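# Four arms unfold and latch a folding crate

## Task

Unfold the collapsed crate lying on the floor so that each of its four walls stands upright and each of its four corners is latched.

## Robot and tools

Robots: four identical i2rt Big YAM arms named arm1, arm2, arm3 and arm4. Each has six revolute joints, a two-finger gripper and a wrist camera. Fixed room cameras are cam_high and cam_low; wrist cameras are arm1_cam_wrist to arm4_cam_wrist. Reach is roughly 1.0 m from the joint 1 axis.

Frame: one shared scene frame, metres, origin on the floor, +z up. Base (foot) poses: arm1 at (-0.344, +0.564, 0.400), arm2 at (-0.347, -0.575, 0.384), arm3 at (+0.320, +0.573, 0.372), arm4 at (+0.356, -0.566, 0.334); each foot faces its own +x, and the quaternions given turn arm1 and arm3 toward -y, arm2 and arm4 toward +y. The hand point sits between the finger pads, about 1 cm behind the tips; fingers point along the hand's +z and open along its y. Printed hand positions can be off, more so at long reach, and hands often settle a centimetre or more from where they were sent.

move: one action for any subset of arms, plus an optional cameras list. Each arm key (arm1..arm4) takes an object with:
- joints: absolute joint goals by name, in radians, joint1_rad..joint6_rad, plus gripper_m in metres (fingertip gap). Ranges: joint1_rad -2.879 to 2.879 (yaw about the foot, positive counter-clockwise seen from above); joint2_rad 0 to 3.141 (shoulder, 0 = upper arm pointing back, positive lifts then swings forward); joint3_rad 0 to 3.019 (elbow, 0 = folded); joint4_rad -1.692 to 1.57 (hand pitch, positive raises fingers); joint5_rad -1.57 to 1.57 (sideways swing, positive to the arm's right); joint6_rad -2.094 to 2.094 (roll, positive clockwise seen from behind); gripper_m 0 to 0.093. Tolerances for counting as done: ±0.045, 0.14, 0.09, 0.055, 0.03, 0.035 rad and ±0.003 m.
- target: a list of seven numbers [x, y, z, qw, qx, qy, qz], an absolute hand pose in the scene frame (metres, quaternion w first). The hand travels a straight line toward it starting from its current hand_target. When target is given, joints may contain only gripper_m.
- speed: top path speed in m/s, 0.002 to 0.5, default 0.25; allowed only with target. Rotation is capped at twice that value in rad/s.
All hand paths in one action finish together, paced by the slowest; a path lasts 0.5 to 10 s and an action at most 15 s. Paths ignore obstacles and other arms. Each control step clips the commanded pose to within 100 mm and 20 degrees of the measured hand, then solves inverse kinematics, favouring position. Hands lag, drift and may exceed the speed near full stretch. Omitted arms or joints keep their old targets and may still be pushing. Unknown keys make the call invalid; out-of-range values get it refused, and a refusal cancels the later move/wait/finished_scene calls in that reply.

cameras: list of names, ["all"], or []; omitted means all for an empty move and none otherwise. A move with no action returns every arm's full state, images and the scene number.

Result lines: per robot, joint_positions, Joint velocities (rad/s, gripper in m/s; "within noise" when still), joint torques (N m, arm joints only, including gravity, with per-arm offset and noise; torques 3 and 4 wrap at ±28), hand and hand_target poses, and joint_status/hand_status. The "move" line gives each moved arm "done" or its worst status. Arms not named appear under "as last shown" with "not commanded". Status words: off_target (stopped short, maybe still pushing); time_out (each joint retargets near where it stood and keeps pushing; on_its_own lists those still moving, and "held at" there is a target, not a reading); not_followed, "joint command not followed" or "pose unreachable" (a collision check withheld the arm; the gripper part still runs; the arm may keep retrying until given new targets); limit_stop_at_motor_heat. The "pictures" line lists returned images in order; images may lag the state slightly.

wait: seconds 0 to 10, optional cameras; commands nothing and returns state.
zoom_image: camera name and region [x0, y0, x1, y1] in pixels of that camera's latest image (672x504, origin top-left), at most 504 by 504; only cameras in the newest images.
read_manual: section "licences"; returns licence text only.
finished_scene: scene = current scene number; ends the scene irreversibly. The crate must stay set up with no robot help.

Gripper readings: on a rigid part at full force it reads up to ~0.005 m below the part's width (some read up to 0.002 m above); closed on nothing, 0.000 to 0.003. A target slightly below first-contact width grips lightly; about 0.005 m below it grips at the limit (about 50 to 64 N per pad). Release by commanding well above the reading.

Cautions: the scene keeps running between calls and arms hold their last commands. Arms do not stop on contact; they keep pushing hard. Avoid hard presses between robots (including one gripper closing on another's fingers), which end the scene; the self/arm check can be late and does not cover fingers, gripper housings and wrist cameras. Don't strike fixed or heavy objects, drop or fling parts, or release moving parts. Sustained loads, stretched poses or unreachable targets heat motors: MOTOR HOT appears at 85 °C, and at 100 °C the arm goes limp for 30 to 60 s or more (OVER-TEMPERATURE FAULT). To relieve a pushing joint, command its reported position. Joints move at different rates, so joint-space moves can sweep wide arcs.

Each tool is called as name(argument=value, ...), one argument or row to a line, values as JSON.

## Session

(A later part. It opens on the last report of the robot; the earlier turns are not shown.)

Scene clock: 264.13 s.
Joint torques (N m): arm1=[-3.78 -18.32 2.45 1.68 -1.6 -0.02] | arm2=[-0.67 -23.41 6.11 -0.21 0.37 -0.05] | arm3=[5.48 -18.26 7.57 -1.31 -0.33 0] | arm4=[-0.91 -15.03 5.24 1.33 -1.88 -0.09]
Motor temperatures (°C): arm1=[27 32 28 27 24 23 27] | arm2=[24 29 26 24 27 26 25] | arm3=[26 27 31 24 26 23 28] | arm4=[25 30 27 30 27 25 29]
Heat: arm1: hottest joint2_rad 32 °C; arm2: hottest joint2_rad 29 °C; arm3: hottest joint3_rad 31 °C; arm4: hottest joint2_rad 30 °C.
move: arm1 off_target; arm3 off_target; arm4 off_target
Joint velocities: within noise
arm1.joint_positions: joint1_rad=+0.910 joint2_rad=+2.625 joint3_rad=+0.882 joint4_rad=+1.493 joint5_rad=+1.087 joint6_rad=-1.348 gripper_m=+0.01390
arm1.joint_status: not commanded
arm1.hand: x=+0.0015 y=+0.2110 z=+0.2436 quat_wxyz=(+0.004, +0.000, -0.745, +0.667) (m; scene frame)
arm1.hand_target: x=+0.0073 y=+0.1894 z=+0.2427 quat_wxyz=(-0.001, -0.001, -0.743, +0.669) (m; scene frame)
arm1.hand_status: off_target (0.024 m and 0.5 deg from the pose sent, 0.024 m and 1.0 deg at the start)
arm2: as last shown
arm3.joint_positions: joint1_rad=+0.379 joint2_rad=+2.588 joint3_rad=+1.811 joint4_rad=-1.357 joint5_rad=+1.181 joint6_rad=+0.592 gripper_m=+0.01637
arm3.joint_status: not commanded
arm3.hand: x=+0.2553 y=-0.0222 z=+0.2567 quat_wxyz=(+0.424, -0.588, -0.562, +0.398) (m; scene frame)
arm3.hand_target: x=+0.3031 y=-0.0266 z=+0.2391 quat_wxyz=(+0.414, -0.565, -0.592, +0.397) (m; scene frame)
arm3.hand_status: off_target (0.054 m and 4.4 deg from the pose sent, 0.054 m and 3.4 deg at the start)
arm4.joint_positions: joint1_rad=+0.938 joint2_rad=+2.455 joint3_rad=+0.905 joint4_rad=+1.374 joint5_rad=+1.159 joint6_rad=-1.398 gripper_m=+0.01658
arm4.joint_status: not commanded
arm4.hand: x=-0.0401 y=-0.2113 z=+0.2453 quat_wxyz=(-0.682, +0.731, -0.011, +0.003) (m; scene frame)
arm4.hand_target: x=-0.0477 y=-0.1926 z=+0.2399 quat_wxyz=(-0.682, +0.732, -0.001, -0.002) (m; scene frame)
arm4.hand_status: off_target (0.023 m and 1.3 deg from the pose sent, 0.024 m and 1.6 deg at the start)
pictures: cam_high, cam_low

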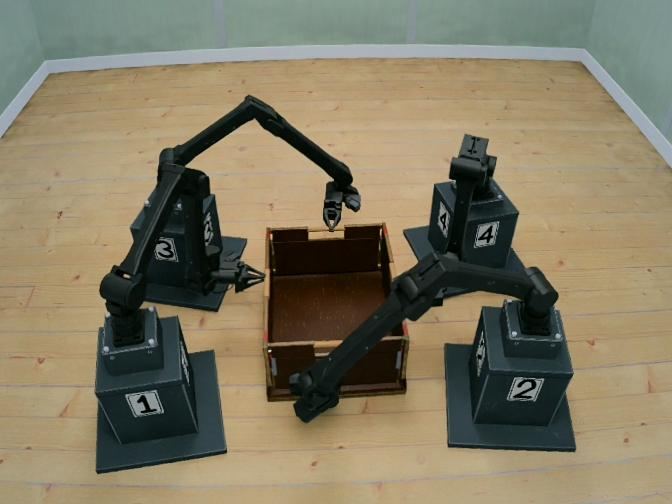

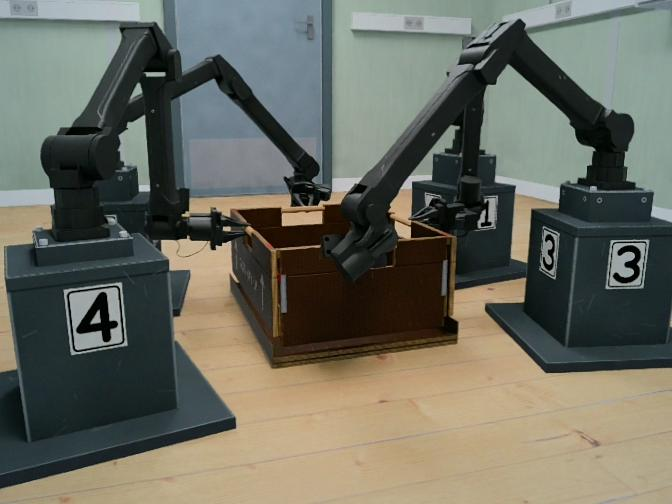

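move(
  arm3={"target":[0.225,-0.03,0.245,-0.4145,0.566,0.592,-0.396],"speed":0.05},
  arm1={"target":[0.008,0.205,0.242,0,0,0.743,-0.669],"speed":0.04},
  arm4={"target":[-0.048,-0.206,0.240,-0.682,0.731,0,0],"speed":0.04},
  cameras=["cam_high","cam_low"],
)

zoom_image(
  camera="cam_low",
  region=[220, 190, 470, 380],
)

zoom_image(
  camera="cam_high",
  region=[350, 215, 420, 275],
)

Scene clock: 268.37 s.
Joint torques (N m): arm1=[-0.79 -17.67 1.43 1.99 -0.29 0.07] | arm2=[-0.67 -23.53 6.11 -0.23 0.37 -0.05] | arm3=[-3.49 -18.96 5.33 2.07 0.84 -0.85] | arm4=[1.26 -15.27 4.08 1.54 -0.86 -0.03]
Motor temperatures (°C): arm1=[27 32 28 27 24 23 27] | arm2=[24 29 26 24 27 26 25] | arm3=[26 27 31 24 26 23 28] | arm4=[25 30 27 30 28 25 29]
Heat: arm1: hottest joint2_rad 32 °C; arm2: hottest joint2_rad 29 °C; arm3: hottest joint3_rad 31 °C; arm4: hottest joint2_rad 30 °C.
move: arm1 done; arm3 off_target; arm4 off_target
Joint velocities: within noise
arm1.joint_positions: joint1_rad=+0.910 joint2_rad=+2.625 joint3_rad=+0.881 joint4_rad=+1.494 joint5_rad=+1.090 joint6_rad=-1.350 gripper_m=+0.01390
arm1.joint_status: not commanded
arm1.hand: x=+0.0005 y=+0.2113 z=+0.2438 quat_wxyz=(+0.005, +0.000, -0.745, +0.667) (m; scene frame)
arm1.hand_target: x=+0.0075 y=+0.2050 z=+0.2422 quat_wxyz=(+0.001, +0.000, -0.743, +0.669) (m; scene frame)
arm1.hand_status: done (0.010 m and 0.7 deg from the pose sent, 0.009 m and 0.5 deg at the start)
arm2: as last shown
arm3.joint_positions: joint1_rad=+0.373 joint2_rad=+2.535 joint3_rad=+1.717 joint4_rad=-1.161 joint5_rad=+1.195 joint6_rad=+0.429 gripper_m=+0.01636
arm3.joint_status: not commanded
arm3.hand: x=+0.2510 y=-0.0231 z=+0.2568 quat_wxyz=(+0.407, -0.576, -0.581, +0.406) (m; scene frame)
arm3.hand_target: x=+0.2316 y=-0.0277 z=+0.2452 quat_wxyz=(+0.419, -0.566, -0.592, +0.392) (m; scene frame)
arm3.hand_status: off_target (0.029 m and 2.2 deg from the pose sent, 0.033 m and 4.4 deg at the start)
arm4.joint_positions: joint1_rad=+0.938 joint2_rad=+2.455 joint3_rad=+0.903 joint4_rad=+1.376 joint5_rad=+1.157 joint6_rad=-1.398 gripper_m=+0.01658
arm4.joint_status: not commanded
arm4.hand: x=-0.0398 y=-0.2115 z=+0.2452 quat_wxyz=(-0.682, +0.731, -0.011, +0.002) (m; scene frame)
arm4.hand_target: x=-0.0481 y=-0.2060 z=+0.2402 quat_wxyz=(-0.682, +0.731, +0.000, -0.001) (m; scene frame)
arm4.hand_status: off_target (0.011 m and 1.2 deg from the pose sent, 0.011 m and 1.3 deg at the start)
pictures: cam_high, cam_low

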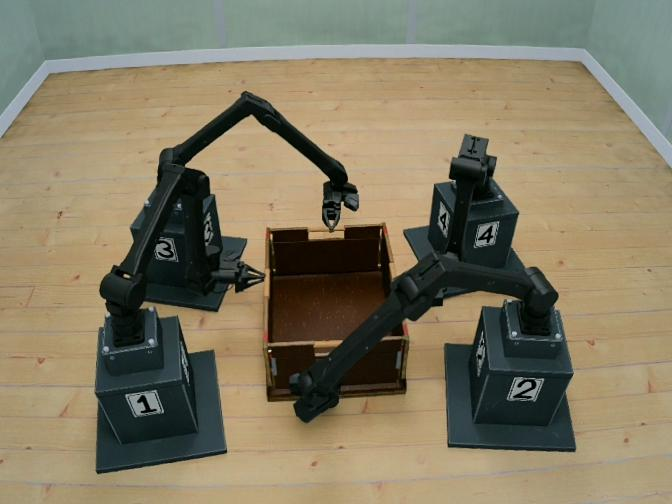

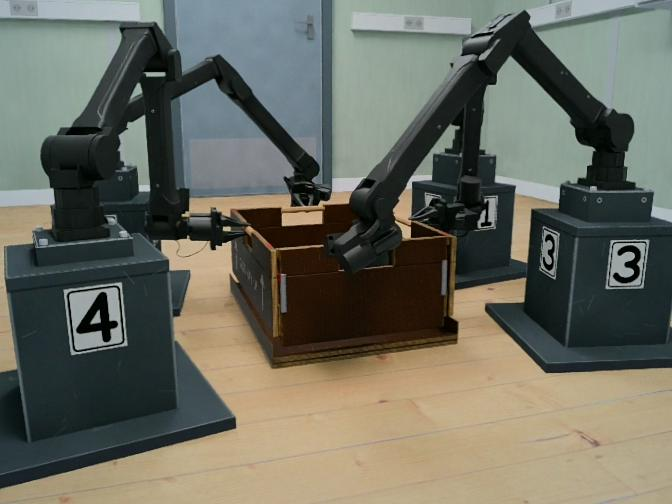

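Scaled by 2.016 from the camera's 672x504 image, which has a finer 960x720 frame.

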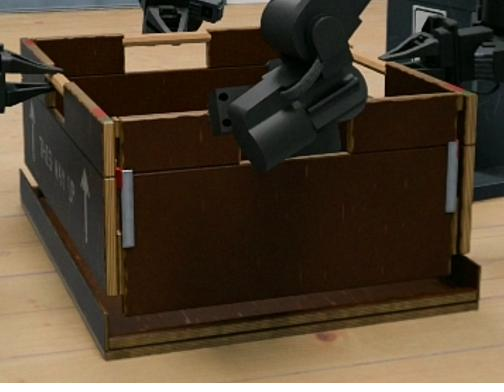

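Scaled by 7.200 from the camera's 672x504 image, which has a finer 960x720 frame.

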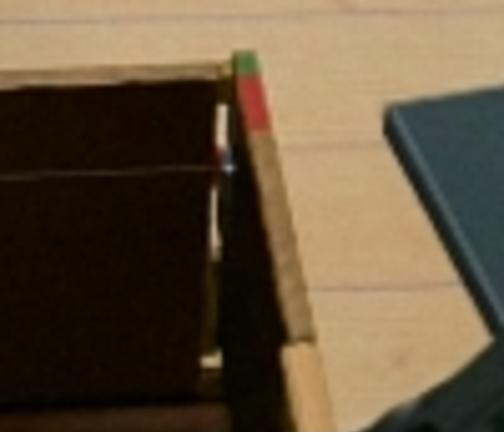

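move(
  arm2={"target":[-0.285,0.03,0.225,-0.405,0.585,-0.56,0.425],"speed":0.04},
  arm3={"target":[0.255,-0.03,0.245,-0.4145,0.566,0.592,-0.396],"speed":0.05},
  cameras=["arm2_cam_wrist","cam_high","cam_low"],
)

zoom_image(
  camera="cam_high",
  region=[250, 310, 350, 410],
)

Scene clock: 272.27 s.
Joint torques (N m): arm1=[-0.32 -17.26 1.31 1.94 -0.28 0.07] | arm2=[-0.5 -25.47 4.55 0.16 0.8 -0.04] | arm3=[-0.09 -17.26 7.66 -0.62 0.55 -0.24] | arm4=[1.26 -15.27 4.08 1.52 -0.86 -0.03]
Motor temperatures (°C): arm1=[27 32 28 27 24 23 27] | arm2=[24 29 26 24 28 26 25] | arm3=[26 28 31 24 26 23 28] | arm4=[25 30 27 30 27 25 29]
Heat: arm1: hottest joint2_rad 32 °C; arm2: hottest joint2_rad 29 °C; arm3: hottest joint3_rad 31 °C; arm4: hottest joint2_rad 30 °C.
move: arm2 off_target; arm3 off_target
Joint velocities: within noise
arm1, arm4: as last shown
arm2.joint_positions: joint1_rad=+0.314 joint2_rad=+2.685 joint3_rad=+1.840 joint4_rad=-1.234 joint5_rad=+1.205 joint6_rad=+0.473 gripper_m=+0.00513
arm2.joint_status: not commanded
arm2.hand: x=-0.2886 y=+0.0235 z=+0.2162 quat_wxyz=(-0.400, +0.589, -0.556, +0.429) (m; scene frame)
arm2.hand_target: x=-0.2863 y=+0.0296 z=+0.2249 quat_wxyz=(-0.405, +0.586, -0.559, +0.424) (m; scene frame)
arm2.hand_status: off_target (0.012 m and 1.0 deg from the pose sent, 0.066 m and 0.7 deg at the start)
arm3.joint_positions: joint1_rad=+0.374 joint2_rad=+2.535 joint3_rad=+1.717 joint4_rad=-1.166 joint5_rad=+1.194 joint6_rad=+0.440 gripper_m=+0.01636
arm3.joint_status: not commanded
arm3.hand: x=+0.2519 y=-0.0225 z=+0.2569 quat_wxyz=(+0.406, -0.578, -0.579, +0.406) (m; scene frame)
arm3.hand_target: x=+0.2558 y=-0.0301 z=+0.2447 quat_wxyz=(+0.412, -0.567, -0.591, +0.399) (m; scene frame)
arm3.hand_status: off_target (0.014 m and 2.6 deg from the pose sent, 0.014 m and 2.2 deg at the start)
pictures: arm2_cam_wrist, cam_high, cam_low

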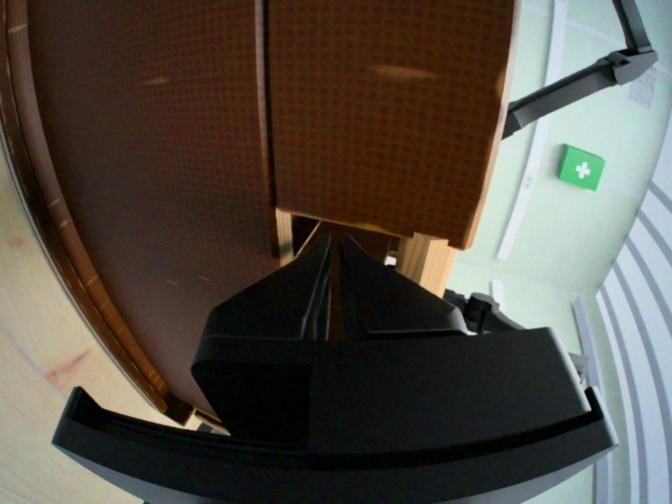

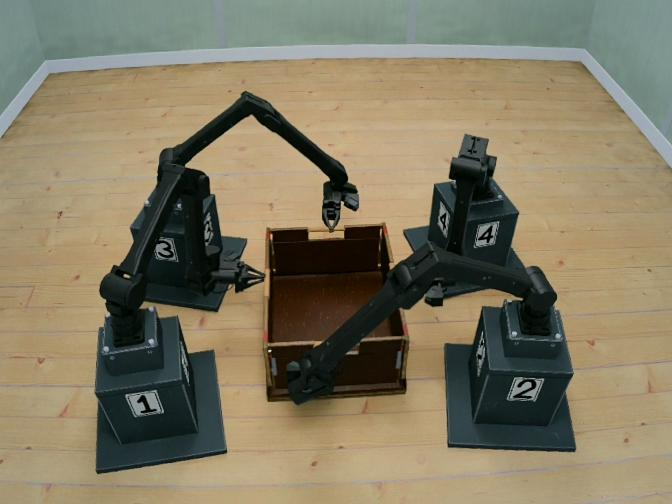

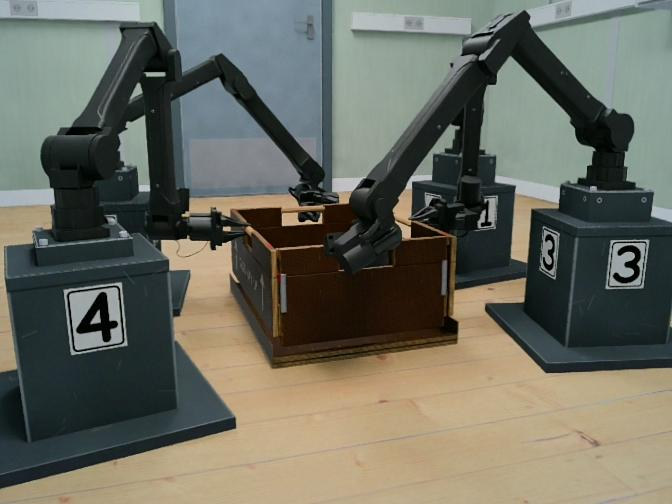

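Scaled by 5.040 from the camera's 672x504 image, which has a finer 960x720 frame.

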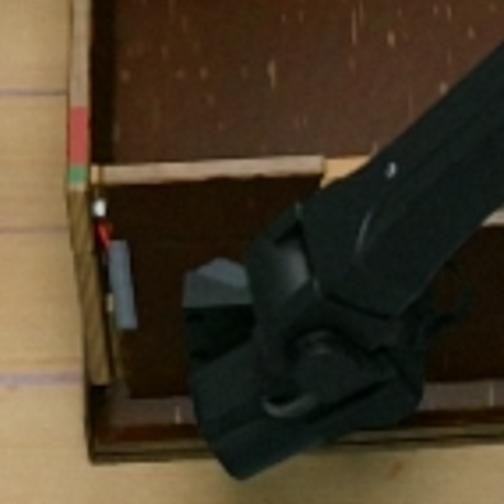

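move(
  arm2={"target":[-0.345,0.03,0.225,-0.405,0.585,-0.56,0.425],"speed":0.1},
)

move(
  arm2={"target":[-0.345,0.11,0.20,-0.405,0.585,-0.56,0.425],"speed":0.1},
  cameras=["arm2_cam_wrist"],
)

move(
  arm2={"target":[-0.265,0.11,0.20,-0.405,0.585,-0.56,0.425],"speed":0.04},
  cameras=["arm2_cam_wrist","cam_high"],
)

zoom_image(
  camera="cam_high",
  region=[250, 310, 350, 410],
)

Scene clock: 276.00 s.
Joint torques (N m): arm1=[-0.97 -17.9 1.36 1.91 -0.3 0.08] | arm2=[-0.62 -23.77 6.82 -0.87 0.36 0.19] | arm3=[-0.15 -18.08 7.47 -0.58 0.56 -0.23] | arm4=[1.26 -15.27 4.07 1.52 -0.86 -0.03]
Motor temperatures (°C): arm1=[27 32 28 27 24 23 27] | arm2=[24 29 26 24 28 26 25] | arm3=[26 28 31 24 26 23 28] | arm4=[25 30 27 30 27 25 29]
Heat: arm1: hottest joint2_rad 32 °C; arm2: hottest joint2_rad 29 °C; arm3: hottest joint3_rad 31 °C; arm4: hottest joint2_rad 30 °C.
move: arm2 done
Joint velocities: within noise
arm1, arm3, arm4: as last shown
arm2.joint_positions: joint1_rad=+0.405 joint2_rad=+2.730 joint3_rad=+1.947 joint4_rad=-1.473 joint5_rad=+1.163 joint6_rad=+0.663 gripper_m=+0.00513
arm2.joint_status: not commanded
arm2.hand: x=-0.3450 y=+0.0234 z=+0.2244 quat_wxyz=(-0.404, +0.590, -0.552, +0.429) (m; scene frame)
arm2.hand_target: x=-0.3432 y=+0.0302 z=+0.2251 quat_wxyz=(-0.405, +0.584, -0.560, +0.425) (m; scene frame)
arm2.hand_status: done (0.007 m and 1.1 deg from the pose sent, 0.057 m and 1.0 deg at the start)
pictures: none

Scene clock: 278.07 s.
Joint torques (N m): arm1=[-0.97 -17.55 1.31 1.8 -0.28 0.07] | arm2=[-1.03 -26.11 8.53 -0.96 0.71 0.2] | arm3=[0.15 -18.32 7.45 -0.54 0.56 -0.2] | arm4=[1.2 -15.27 4.08 1.54 -0.86 -0.03]
Motor temperatures (°C): arm1=[27 32 28 27 24 23 27] | arm2=[24 29 26 24 28 26 25] | arm3=[26 28 31 24 26 23 28] | arm4=[25 30 27 30 27 25 29]
Heat: arm1: hottest joint2_rad 32 °C; arm2: hottest joint2_rad 29 °C; arm3: hottest joint3_rad 31 °C; arm4: hottest joint2_rad 30 °C.
move: arm2 done
Joint velocities: within noise
arm1, arm3, arm4: as last shown
arm2.joint_positions: joint1_rad=+0.379 joint2_rad=+3.019 joint3_rad=+2.518 joint4_rad=-1.690 joint5_rad=+1.174 joint6_rad=+0.588 gripper_m=+0.00513
arm2.joint_status: not commanded
arm2.hand: x=-0.3484 y=+0.1031 z=+0.1951 quat_wxyz=(-0.400, +0.594, -0.551, +0.428) (m; scene frame)
arm2.hand_target: x=-0.3460 y=+0.1095 z=+0.1986 quat_wxyz=(-0.406, +0.587, -0.558, +0.422) (m; scene frame)
arm2.hand_status: done (0.009 m and 1.6 deg from the pose sent, 0.090 m and 1.1 deg at the start; a joint's target at an end of its range on 17 of 62 steps)
pictures: arm2_cam_wrist

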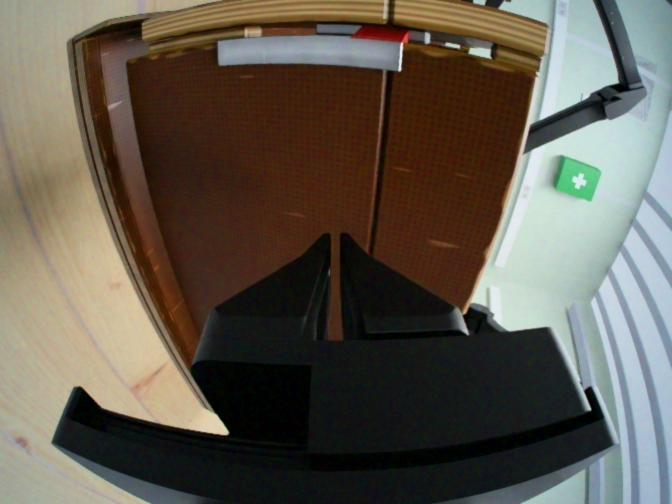

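Scene clock: 281.00 s.
Joint torques (N m): arm1=[-0.62 -17.79 1.39 1.92 -0.28 0.04] | arm2=[-6.12 -29.74 5.49 0.13 1.31 -0.12] | arm3=[-0.03 -17.79 7.68 -0.5 0.54 -0.2] | arm4=[1.26 -15.27 4.07 1.52 -0.86 -0.03]
Motor temperatures (°C): arm1=[27 32 28 27 24 23 27] | arm2=[24 30 26 24 28 26 25] | arm3=[26 28 31 24 26 23 28] | arm4=[25 30 27 30 27 25 29]
Heat: arm1: hottest joint2_rad 32 °C; arm2: hottest joint2_rad 30 °C; arm3: hottest joint3_rad 31 °C; arm4: hottest joint2_rad 30 °C.
move: arm2 off_target
Joint velocities: within noise
arm1, arm3, arm4: as last shown
arm2.joint_positions: joint1_rad=+0.336 joint2_rad=+2.924 joint3_rad=+2.249 joint4_rad=-1.326 joint5_rad=+1.214 joint6_rad=+0.353 gripper_m=+0.00512
arm2.joint_status: not commanded
arm2.hand: x=-0.3146 y=+0.0928 z=+0.1691 quat_wxyz=(-0.402, +0.614, -0.530, +0.425) (m; scene frame)
arm2.hand_target: x=-0.2711 y=+0.1075 z=+0.1994 quat_wxyz=(-0.406, +0.587, -0.557, +0.424) (m; scene frame)
arm2.hand_status: off_target (0.061 m and 4.8 deg from the pose sent, 0.084 m and 1.6 deg at the start)
pictures: arm2_cam_wrist, cam_high

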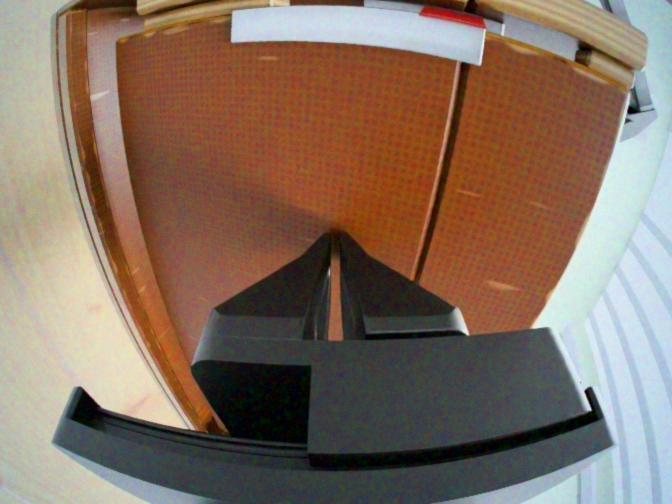

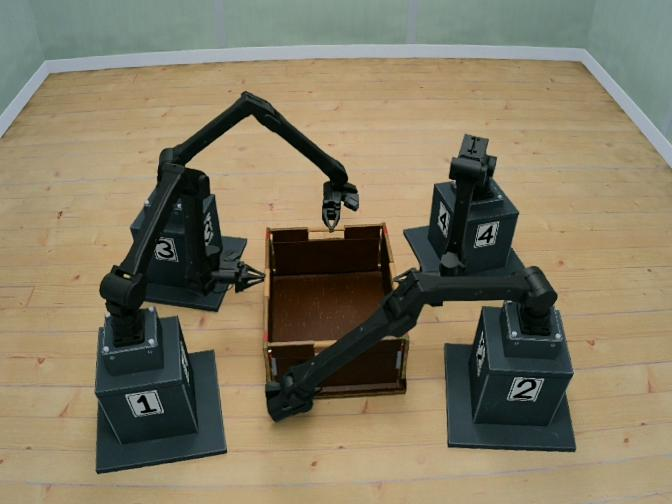

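Scaled by 5.040 from the camera's 672x504 image, which has a finer 960x720 frame.

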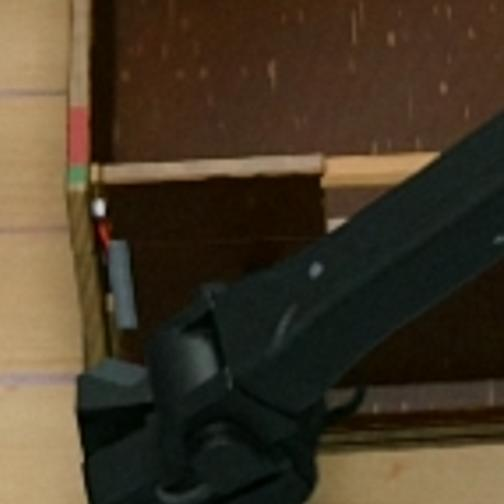

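zoom_image(
  camera="arm2_cam_wrist",
  region=[340, 0, 640, 120],
)

move(
  arm2={"target":[-0.345,0.11,0.20,-0.405,0.585,-0.56,0.425],"speed":0.1},
  cameras=["arm2_cam_wrist"],
)

zoom_image(
  camera="arm2_cam_wrist",
  region=[200, 0, 560, 120],
)

Scaled by 1.680 from the camera's 672x504 image, which has a finer 960x720 frame.

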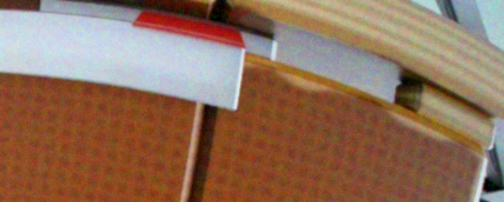

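Scene clock: 283.93 s.
Joint torques (N m): arm1=[-0.44 -18.14 1.42 1.92 -0.32 0.07] | arm2=[0.5 -26.64 8.47 -0.91 0.4 0.15] | arm3=[-0.32 -17.96 7.43 -0.65 0.57 -0.21] | arm4=[1.2 -15.27 4.08 1.52 -0.86 -0.03]
Motor temperatures (°C): arm1=[27 32 28 27 24 23 27] | arm2=[24 30 26 24 28 26 25] | arm3=[26 29 31 24 26 23 28] | arm4=[25 30 27 30 27 25 29]
Heat: arm1: hottest joint2_rad 32 °C; arm2: hottest joint2_rad 30 °C; arm3: hottest joint3_rad 31 °C; arm4: hottest joint2_rad 30 °C.
move: arm2 done
Joint velocities: within noise
arm1, arm3, arm4: as last shown
arm2.joint_positions: joint1_rad=+0.368 joint2_rad=+3.023 joint3_rad=+2.518 joint4_rad=-1.690 joint5_rad=+1.180 joint6_rad=+0.588 gripper_m=+0.00510
arm2.joint_status: not commanded
arm2.hand: x=-0.3406 y=+0.1028 z=+0.1940 quat_wxyz=(-0.400, +0.591, -0.552, +0.431) (m; scene frame)
arm2.hand_target: x=-0.3428 y=+0.1102 z=+0.2004 quat_wxyz=(-0.405, +0.586, -0.561, +0.422) (m; scene frame)
arm2.hand_status: done (0.010 m and 1.5 deg from the pose sent, 0.047 m and 4.8 deg at the start; a joint's target at an end of its range on 22 of 57 steps)
pictures: arm2_cam_wrist

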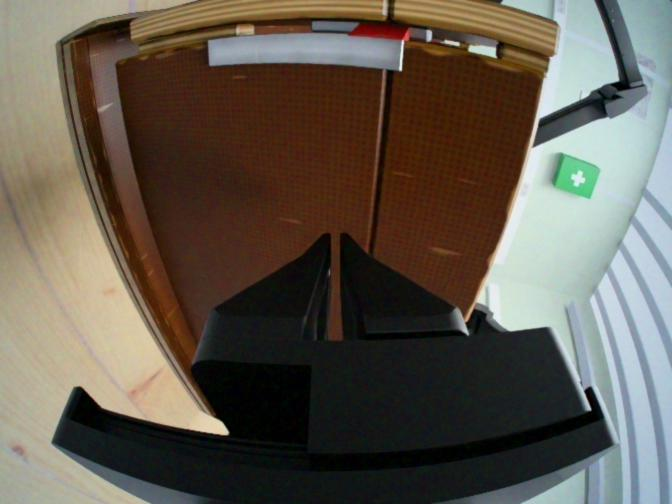

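Scaled by 1.400 from the camera's 672x504 image, which has a finer 960x720 frame.

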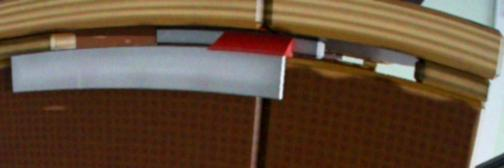

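move(
  arm1={"target":[0.008,0.228,0.242,0,0,0.743,-0.669],"speed":0.05},
  arm4={"target":[-0.048,-0.230,0.240,-0.682,0.731,0,0],"speed":0.05},
  cameras=["cam_high","cam_low"],
)

zoom_image(
  camera="cam_high",
  region=[230, 200, 450, 420],
)

zoom_image(
  camera="cam_low",
  region=[220, 190, 470, 380],
)

Scene clock: 289.80 s.
Joint torques (N m): arm1=[2.14 -18.49 -0.5 1.83 0.29 0.31] | arm2=[-0.09 -26.64 8.49 -0.94 0.41 0.18] | arm3=[-0.32 -17.55 7.49 -0.53 0.55 -0.24] | arm4=[3.96 -15.68 1.83 1.78 0.11 0.17]
Motor temperatures (°C): arm1=[27 32 28 27 24 23 27] | arm2=[24 30 26 24 28 26 25] | arm3=[26 29 31 24 26 23 28] | arm4=[24 30 27 30 27 25 29]
Heat: arm1: hottest joint2_rad 32 °C; arm2: hottest joint2_rad 30 °C; arm3: hottest joint3_rad 31 °C; arm4: hottest joint2_rad 30 °C.
move: arm1 off_target; arm4 off_target
Joint velocities: within noise
arm1.joint_positions: joint1_rad=+0.921 joint2_rad=+2.628 joint3_rad=+0.887 joint4_rad=+1.494 joint5_rad=+1.116 joint6_rad=-1.348 gripper_m=+0.01390
arm1.joint_status: not commanded
arm1.hand: x=+0.0013 y=+0.2142 z=+0.2439 quat_wxyz=(+0.010, -0.006, -0.742, +0.670) (m; scene frame)
arm1.hand_target: x=+0.0085 y=+0.2236 z=+0.2422 quat_wxyz=(-0.002, -0.001, -0.743, +0.670) (m; scene frame)
arm1.hand_status: off_target (0.015 m and 1.3 deg from the pose sent, 0.018 m and 0.7 deg at the start)
arm2.joint_positions: joint1_rad=+0.363 joint2_rad=+3.023 joint3_rad=+2.518 joint4_rad=-1.690 joint5_rad=+1.180 joint6_rad=+0.588 gripper_m=+0.00510
arm2.joint_status: not commanded
arm2.hand: x=-0.3375 y=+0.1028 z=+0.1940 quat_wxyz=(-0.399, +0.590, -0.553, +0.432) (m; scene frame)
arm2.hand_target: x=-0.3397 y=+0.1102 z=+0.2004 quat_wxyz=(-0.404, +0.584, -0.562, +0.423) (m; scene frame)
arm2.hand_status: not commanded
arm3: as last shown
arm4.joint_positions: joint1_rad=+0.942 joint2_rad=+2.455 joint3_rad=+0.903 joint4_rad=+1.376 joint5_rad=+1.171 joint6_rad=-1.401 gripper_m=+0.01658
arm4.joint_status: not commanded
arm4.hand: x=-0.0391 y=-0.2134 z=+0.2456 quat_wxyz=(-0.683, +0.731, -0.012, +0.007) (m; scene frame)
arm4.hand_target: x=-0.0458 y=-0.2257 z=+0.2404 quat_wxyz=(-0.682, +0.731, +0.000, +0.001) (m; scene frame)
arm4.hand_status: off_target (0.020 m and 1.6 deg from the pose sent, 0.021 m and 1.2 deg at the start)
pictures: cam_high, cam_low

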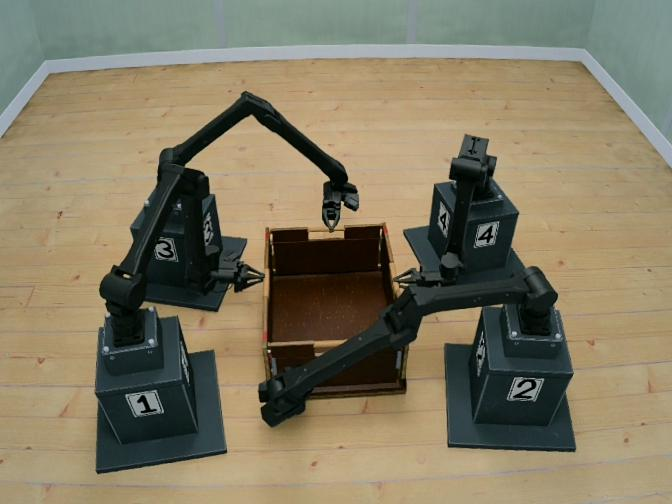

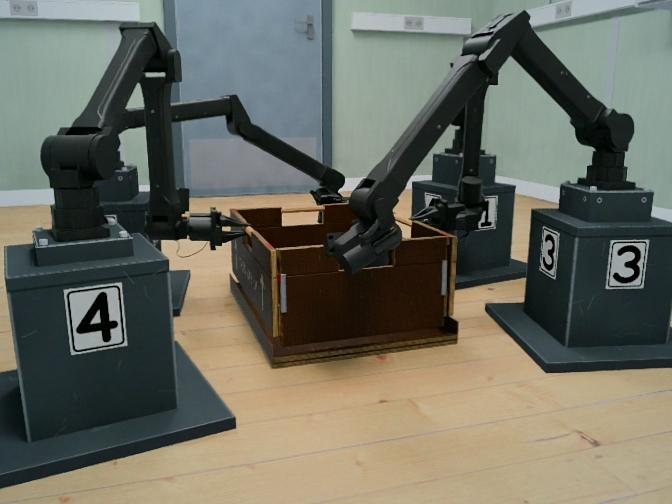

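Scaled by 2.291 from the camera's 672x504 image, which has a finer 960x720 frame.

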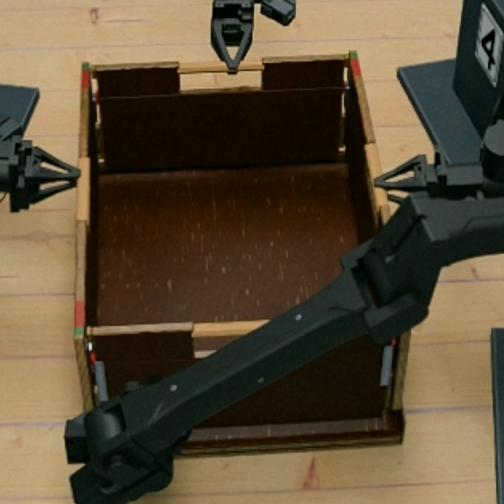

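Scaled by 2.016 from the camera's 672x504 image, which has a finer 960x720 frame.

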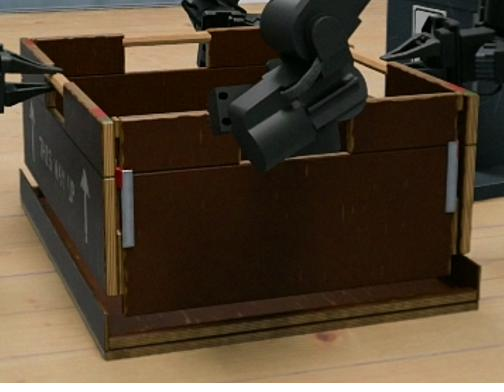

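move(
  arm1={"target":[0.008,0.215,0.242,0,0,0.743,-0.669],"speed":0.05},
  arm4={"target":[-0.048,-0.217,0.240,-0.682,0.731,0,0],"speed":0.05},
  arm2={"target":[-0.38,-0.05,0.32,-0.396,0.592,-0.566,0.4145],"speed":0.15},
)

move(
  arm1={"joints":{"gripper_m":0.05}},
  arm4={"joints":{"gripper_m":0.05}},
  arm3={"joints":{"gripper_m":0.045}},
  cameras=["arm1_cam_wrist","arm3_cam_wrist","arm4_cam_wrist","cam_high","cam_low"],
)

Scene clock: 293.83 s.
Joint torques (N m): arm1=[0.5 -18.9 0.12 2.03 -0.03 0.15] | arm2=[0.32 -24.64 4.19 -0.42 0.31 0.16] | arm3=[-0.32 -18.02 7.42 -0.57 0.54 -0.23] | arm4=[2.61 -15.38 3.04 1.68 -0.21 0.09]
Motor temperatures (°C): arm1=[27 32 28 27 23 23 27] | arm2=[24 30 26 24 28 26 25] | arm3=[26 29 31 24 26 23 28] | arm4=[24 30 27 30 27 25 29]
Heat: arm1: hottest joint2_rad 32 °C; arm2: hottest joint2_rad 30 °C; arm3: hottest joint3_rad 31 °C; arm4: hottest joint2_rad 30 °C.
move: arm1 done; arm2 off_target; arm4 off_target
Joint velocities: within noise
arm1.joint_positions: joint1_rad=+0.919 joint2_rad=+2.628 joint3_rad=+0.885 joint4_rad=+1.494 joint5_rad=+1.113 joint6_rad=-1.348 gripper_m=+0.01390
arm1.joint_status: not commanded
arm1.hand: x=+0.0007 y=+0.2140 z=+0.2437 quat_wxyz=(+0.010, -0.005, -0.743, +0.670) (m; scene frame)
arm1.hand_target: x=+0.0056 y=+0.2148 z=+0.2422 quat_wxyz=(+0.004, -0.003, -0.743, +0.670) (m; scene frame)
arm1.hand_status: done (0.008 m and 1.3 deg from the pose sent, 0.007 m and 1.3 deg at the start)
arm2.joint_positions: joint1_rad=+0.497 joint2_rad=+2.455 joint3_rad=+1.604 joint4_rad=-1.533 joint5_rad=+1.079 joint6_rad=+0.781 gripper_m=+0.00510
arm2.joint_status: not commanded
arm2.hand: x=-0.3776 y=-0.0567 z=+0.3079 quat_wxyz=(-0.389, +0.599, -0.551, +0.432) (m; scene frame)
arm2.hand_target: x=-0.3829 y=-0.0502 z=+0.3214 quat_wxyz=(-0.398, +0.593, -0.564, +0.415) (m; scene frame)
arm2.hand_status: off_target (0.014 m and 2.9 deg from the pose sent, 0.203 m and 2.5 deg at the start)
arm3: as last shown
arm4.joint_positions: joint1_rad=+0.942 joint2_rad=+2.455 joint3_rad=+0.903 joint4_rad=+1.376 joint5_rad=+1.169 joint6_rad=-1.401 gripper_m=+0.01658
arm4.joint_status: not commanded
arm4.hand: x=-0.0394 y=-0.2134 z=+0.2456 quat_wxyz=(-0.682, +0.731, -0.012, +0.006) (m; scene frame)
arm4.hand_target: x=-0.0466 y=-0.2170 z=+0.2403 quat_wxyz=(-0.683, +0.731, -0.003, +0.003) (m; scene frame)
arm4.hand_status: off_target (0.011 m and 1.5 deg from the pose sent, 0.011 m and 1.6 deg at the start)
pictures: none

Scene clock: 294.57 s.
Joint torques (N m): arm1=[0.15 -18.37 0.23 1.78 0.19 0.15] | arm2=[0.38 -24.7 4.21 -0.36 0.31 0.16] | arm3=[0.09 -18.49 6.97 -0.47 0.55 0.03] | arm4=[2.49 -15.44 2.93 1.69 -0.08 0.09]
Motor temperatures (°C): arm1=[27 32 28 27 23 23 27] | arm2=[24 30 26 24 28 26 25] | arm3=[26 29 31 24 26 23 28] | arm4=[24 30 27 30 27 25 29]
Heat: arm1: hottest joint2_rad 32 °C; arm2: hottest joint2_rad 30 °C; arm3: hottest joint3_rad 31 °C; arm4: hottest joint2_rad 30 °C.
move: arm1 done; arm3 done; arm4 done
Joint velocities: within noise
arm1.joint_positions: joint1_rad=+0.932 joint2_rad=+2.628 joint3_rad=+0.881 joint4_rad=+1.494 joint5_rad=+1.100 joint6_rad=-1.348 gripper_m=+0.04993
arm1.joint_status: all done
arm1.hand: x=+0.0053 y=+0.2191 z=+0.2428 quat_wxyz=(+0.003, +0.005, -0.744, +0.668) (m; scene frame)
arm1.hand_target: x=+0.0089 y=+0.2196 z=+0.2415 quat_wxyz=(-0.001, +0.005, -0.744, +0.668) (m; scene frame)
arm1.hand_status: not commanded
arm2: as last shown
arm3.joint_positions: joint1_rad=+0.364 joint2_rad=+2.536 joint3_rad=+1.725 joint4_rad=-1.166 joint5_rad=+1.194 joint6_rad=+0.404 gripper_m=+0.04488
arm3.joint_status: all done
arm3.hand: x=+0.2459 y=-0.0244 z=+0.2576 quat_wxyz=(+0.413, -0.573, -0.585, +0.399) (m; scene frame)
arm3.hand_target: x=+0.2493 y=-0.0294 z=+0.2449 quat_wxyz=(+0.415, -0.568, -0.591, +0.395) (m; scene frame)
arm3.hand_status: not commanded
arm4.joint_positions: joint1_rad=+0.958 joint2_rad=+2.455 joint3_rad=+0.905 joint4_rad=+1.376 joint5_rad=+1.159 joint6_rad=-1.404 gripper_m=+0.04993
arm4.joint_status: all done
arm4.hand: x=-0.0471 y=-0.2192 z=+0.2455 quat_wxyz=(-0.682, +0.731, -0.002, -0.003) (m; scene frame)
arm4.hand_target: x=-0.0510 y=-0.2209 z=+0.2401 quat_wxyz=(-0.682, +0.731, +0.004, -0.002) (m; scene frame)
arm4.hand_status: not commanded
pictures: arm1_cam_wrist, arm3_cam_wrist, arm4_cam_wrist, cam_high, cam_low

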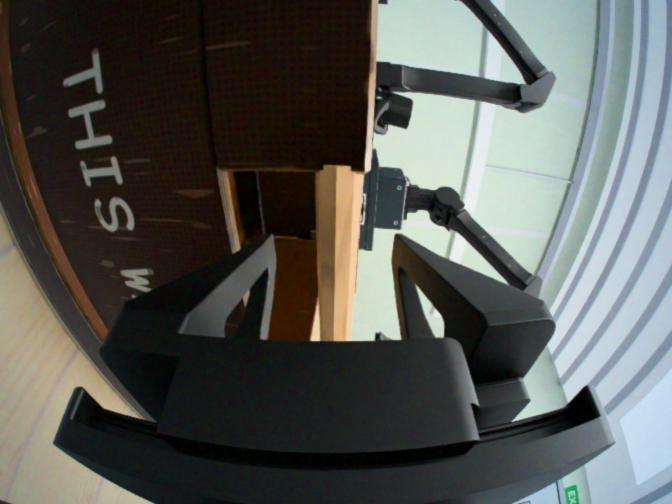

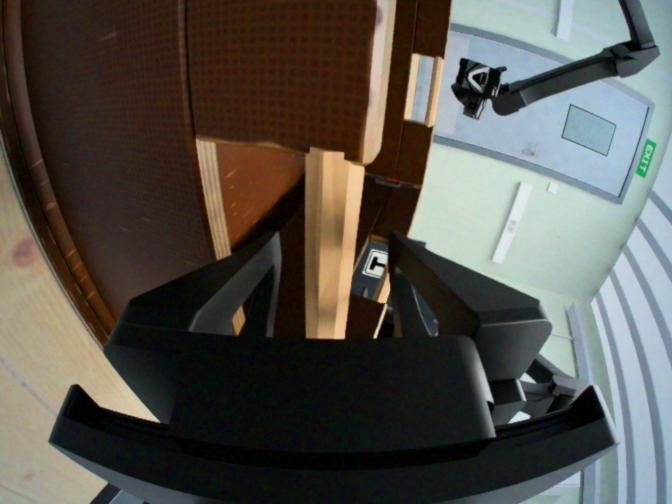

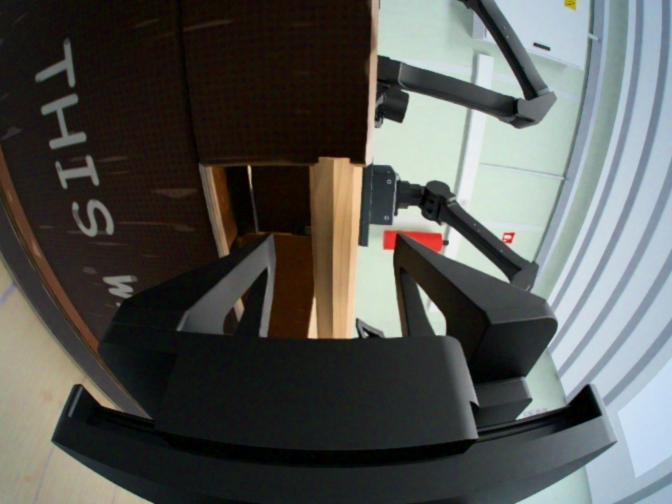

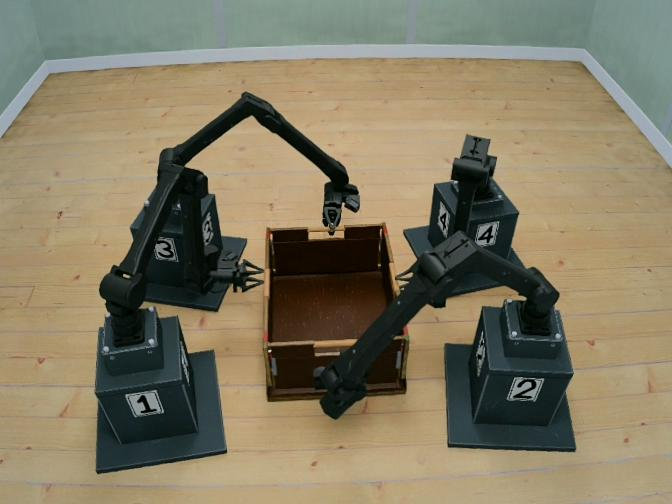

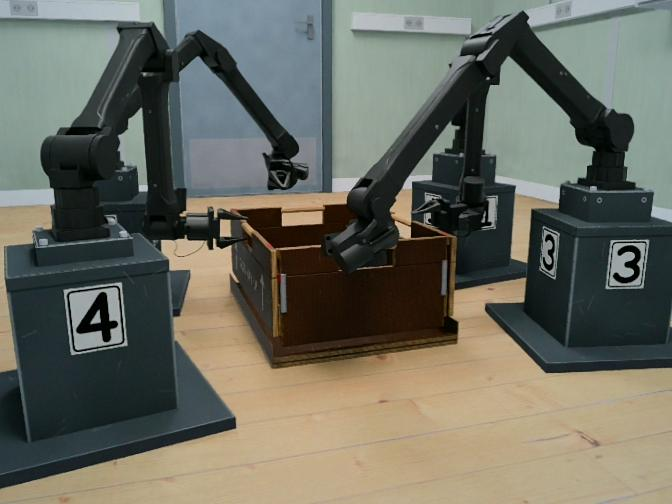

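move(
  arm1={"target":[0.008,0.29,0.25,0,0,0.743,-0.669],"speed":0.1},
  arm4={"target":[-0.05,-0.29,0.25,-0.682,0.731,0,0],"speed":0.1},
  arm3={"target":[0.335,-0.03,0.28,-0.4145,0.566,0.592,-0.396],"speed":0.1},
  cameras=["all"],
)

zoom_image(
  camera="cam_low",
  region=[220, 190, 470, 380],
)

zoom_image(
  camera="cam_high",
  region=[230, 200, 450, 420],
)

Scene clock: 297.87 s.
Joint torques (N m): arm1=[-0.44 -19.14 -1.57 1.26 0.43 0.32] | arm2=[0.32 -24.64 4.21 -0.38 0.3 0.16] | arm3=[-0.38 -18.43 7.68 -1.54 0.42 0.27] | arm4=[2.14 -16.73 0.85 0.95 0.13 0.42]
Motor temperatures (°C): arm1=[27 32 28 27 23 23 27] | arm2=[24 31 26 24 28 26 25] | arm3=[26 28 31 24 26 23 28] | arm4=[24 30 27 30 27 25 29]
Heat: arm1: hottest joint2_rad 32 °C; arm2: hottest joint2_rad 31 °C; arm3: hottest joint3_rad 31 °C; arm4: hottest joint2_rad 30 °C.
move: arm1 done; arm3 off_target; arm4 done
Joint velocities: within noise
arm1.joint_positions: joint1_rad=+1.099 joint2_rad=+2.607 joint3_rad=+0.824 joint4_rad=+1.425 joint5_rad=+1.269 joint6_rad=-1.224 gripper_m=+0.04997
arm1.joint_status: not commanded
arm1.hand: x=+0.0103 y=+0.2848 z=+0.2471 quat_wxyz=(+0.002, -0.001, -0.741, +0.671) (m; scene frame)
arm1.hand_target: x=+0.0118 y=+0.2875 z=+0.2510 quat_wxyz=(-0.004, -0.004, -0.741, +0.671) (m; scene frame)
arm1.hand_status: done (0.006 m and 0.4 deg from the pose sent, 0.071 m and 0.6 deg at the start)
arm2: as last shown
arm3.joint_positions: joint1_rad=+0.497 joint2_rad=+2.556 joint3_rad=+1.865 joint4_rad=-1.531 joint5_rad=+1.131 joint6_rad=+0.661 gripper_m=+0.04491
arm3.joint_status: not commanded
arm3.hand: x=+0.3299 y=-0.0270 z=+0.2933 quat_wxyz=(+0.413, -0.566, -0.591, +0.398) (m; scene frame)
arm3.hand_target: x=+0.3347 y=-0.0301 z=+0.2805 quat_wxyz=(+0.414, -0.566, -0.592, +0.397) (m; scene frame)
arm3.hand_status: off_target (0.015 m and 0.3 deg from the pose sent, 0.092 m and 1.1 deg at the start)
arm4.joint_positions: joint1_rad=+1.103 joint2_rad=+2.429 joint3_rad=+0.846 joint4_rad=+1.330 joint5_rad=+1.310 joint6_rad=-1.337 gripper_m=+0.04996
arm4.joint_status: not commanded
arm4.hand: x=-0.0487 y=-0.2843 z=+0.2494 quat_wxyz=(-0.684, +0.729, +0.001, +0.006) (m; scene frame)
arm4.hand_target: x=-0.0479 y=-0.2868 z=+0.2505 quat_wxyz=(-0.683, +0.730, -0.001, +0.002) (m; scene frame)
arm4.hand_status: done (0.006 m and 0.8 deg from the pose sent, 0.071 m and 0.4 deg at the start)
pictures: arm1_cam_wrist, arm2_cam_wrist, arm3_cam_wrist, arm4_cam_wrist, cam_high, cam_low

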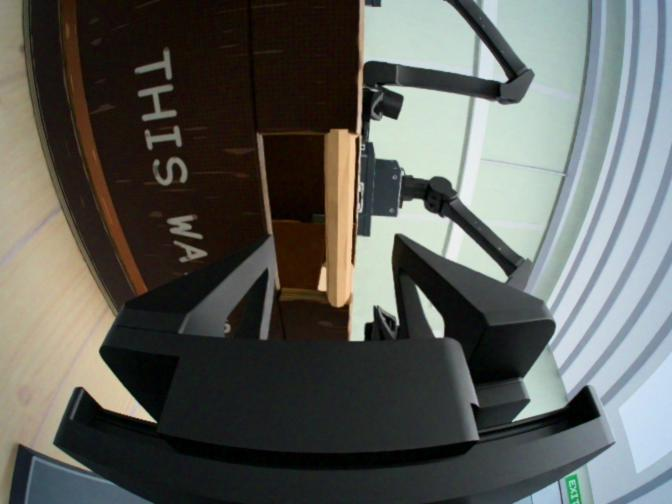

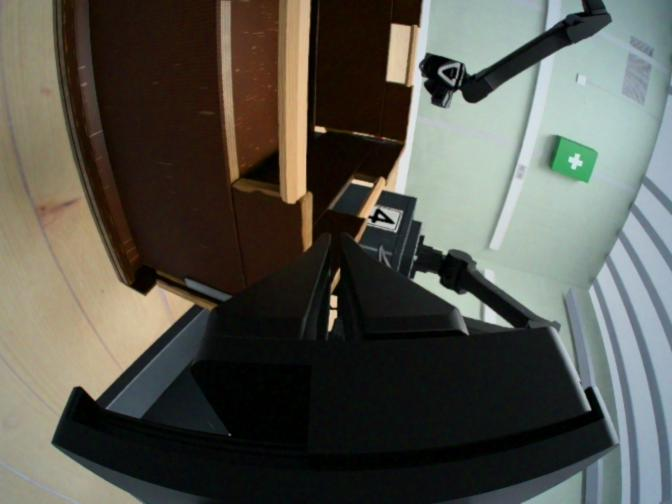

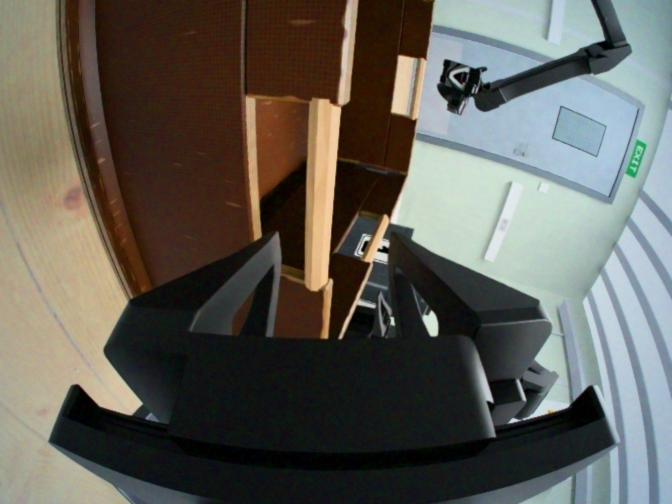

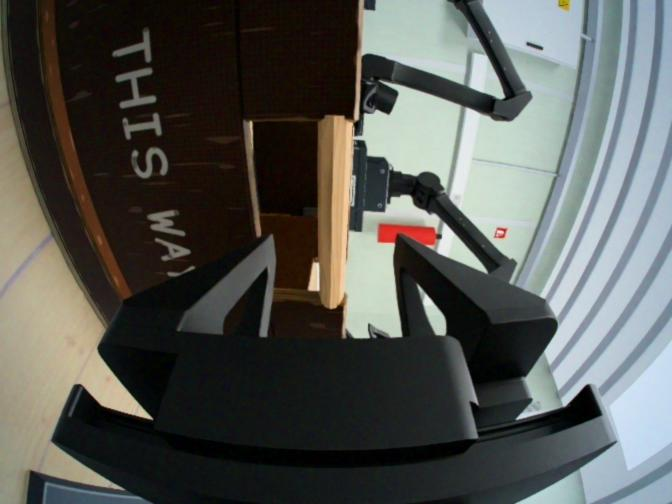

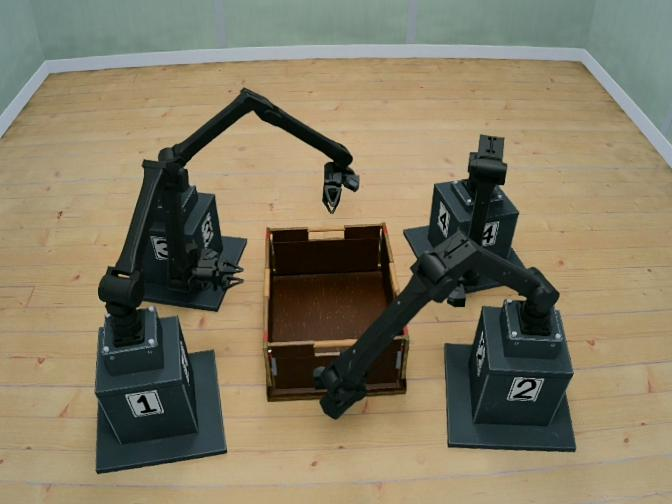

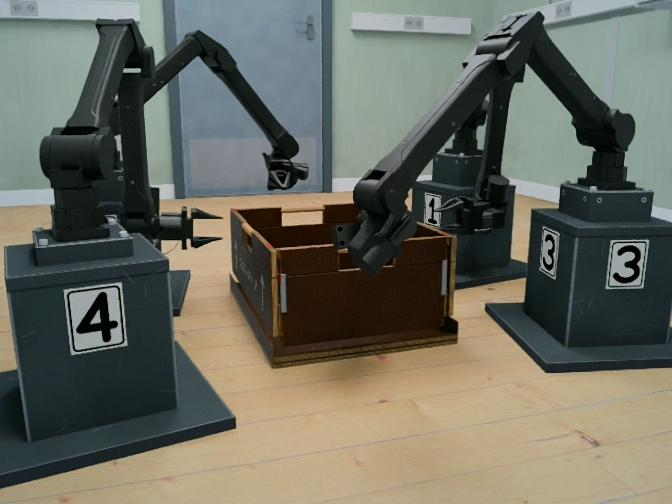

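Scaled by 2.016 from the camera's 672x504 image, which has a finer 960x720 frame.

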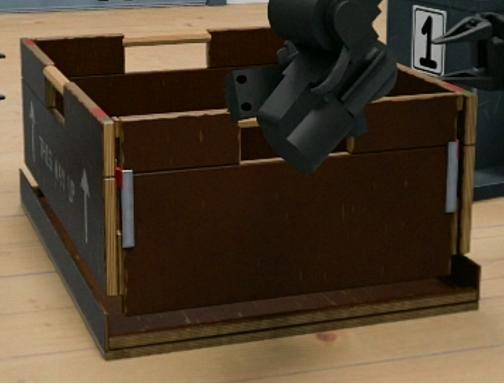

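Scaled by 2.291 from the camera's 672x504 image, which has a finer 960x720 frame.

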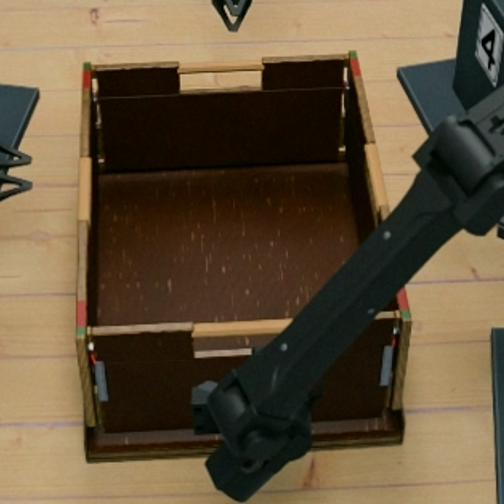

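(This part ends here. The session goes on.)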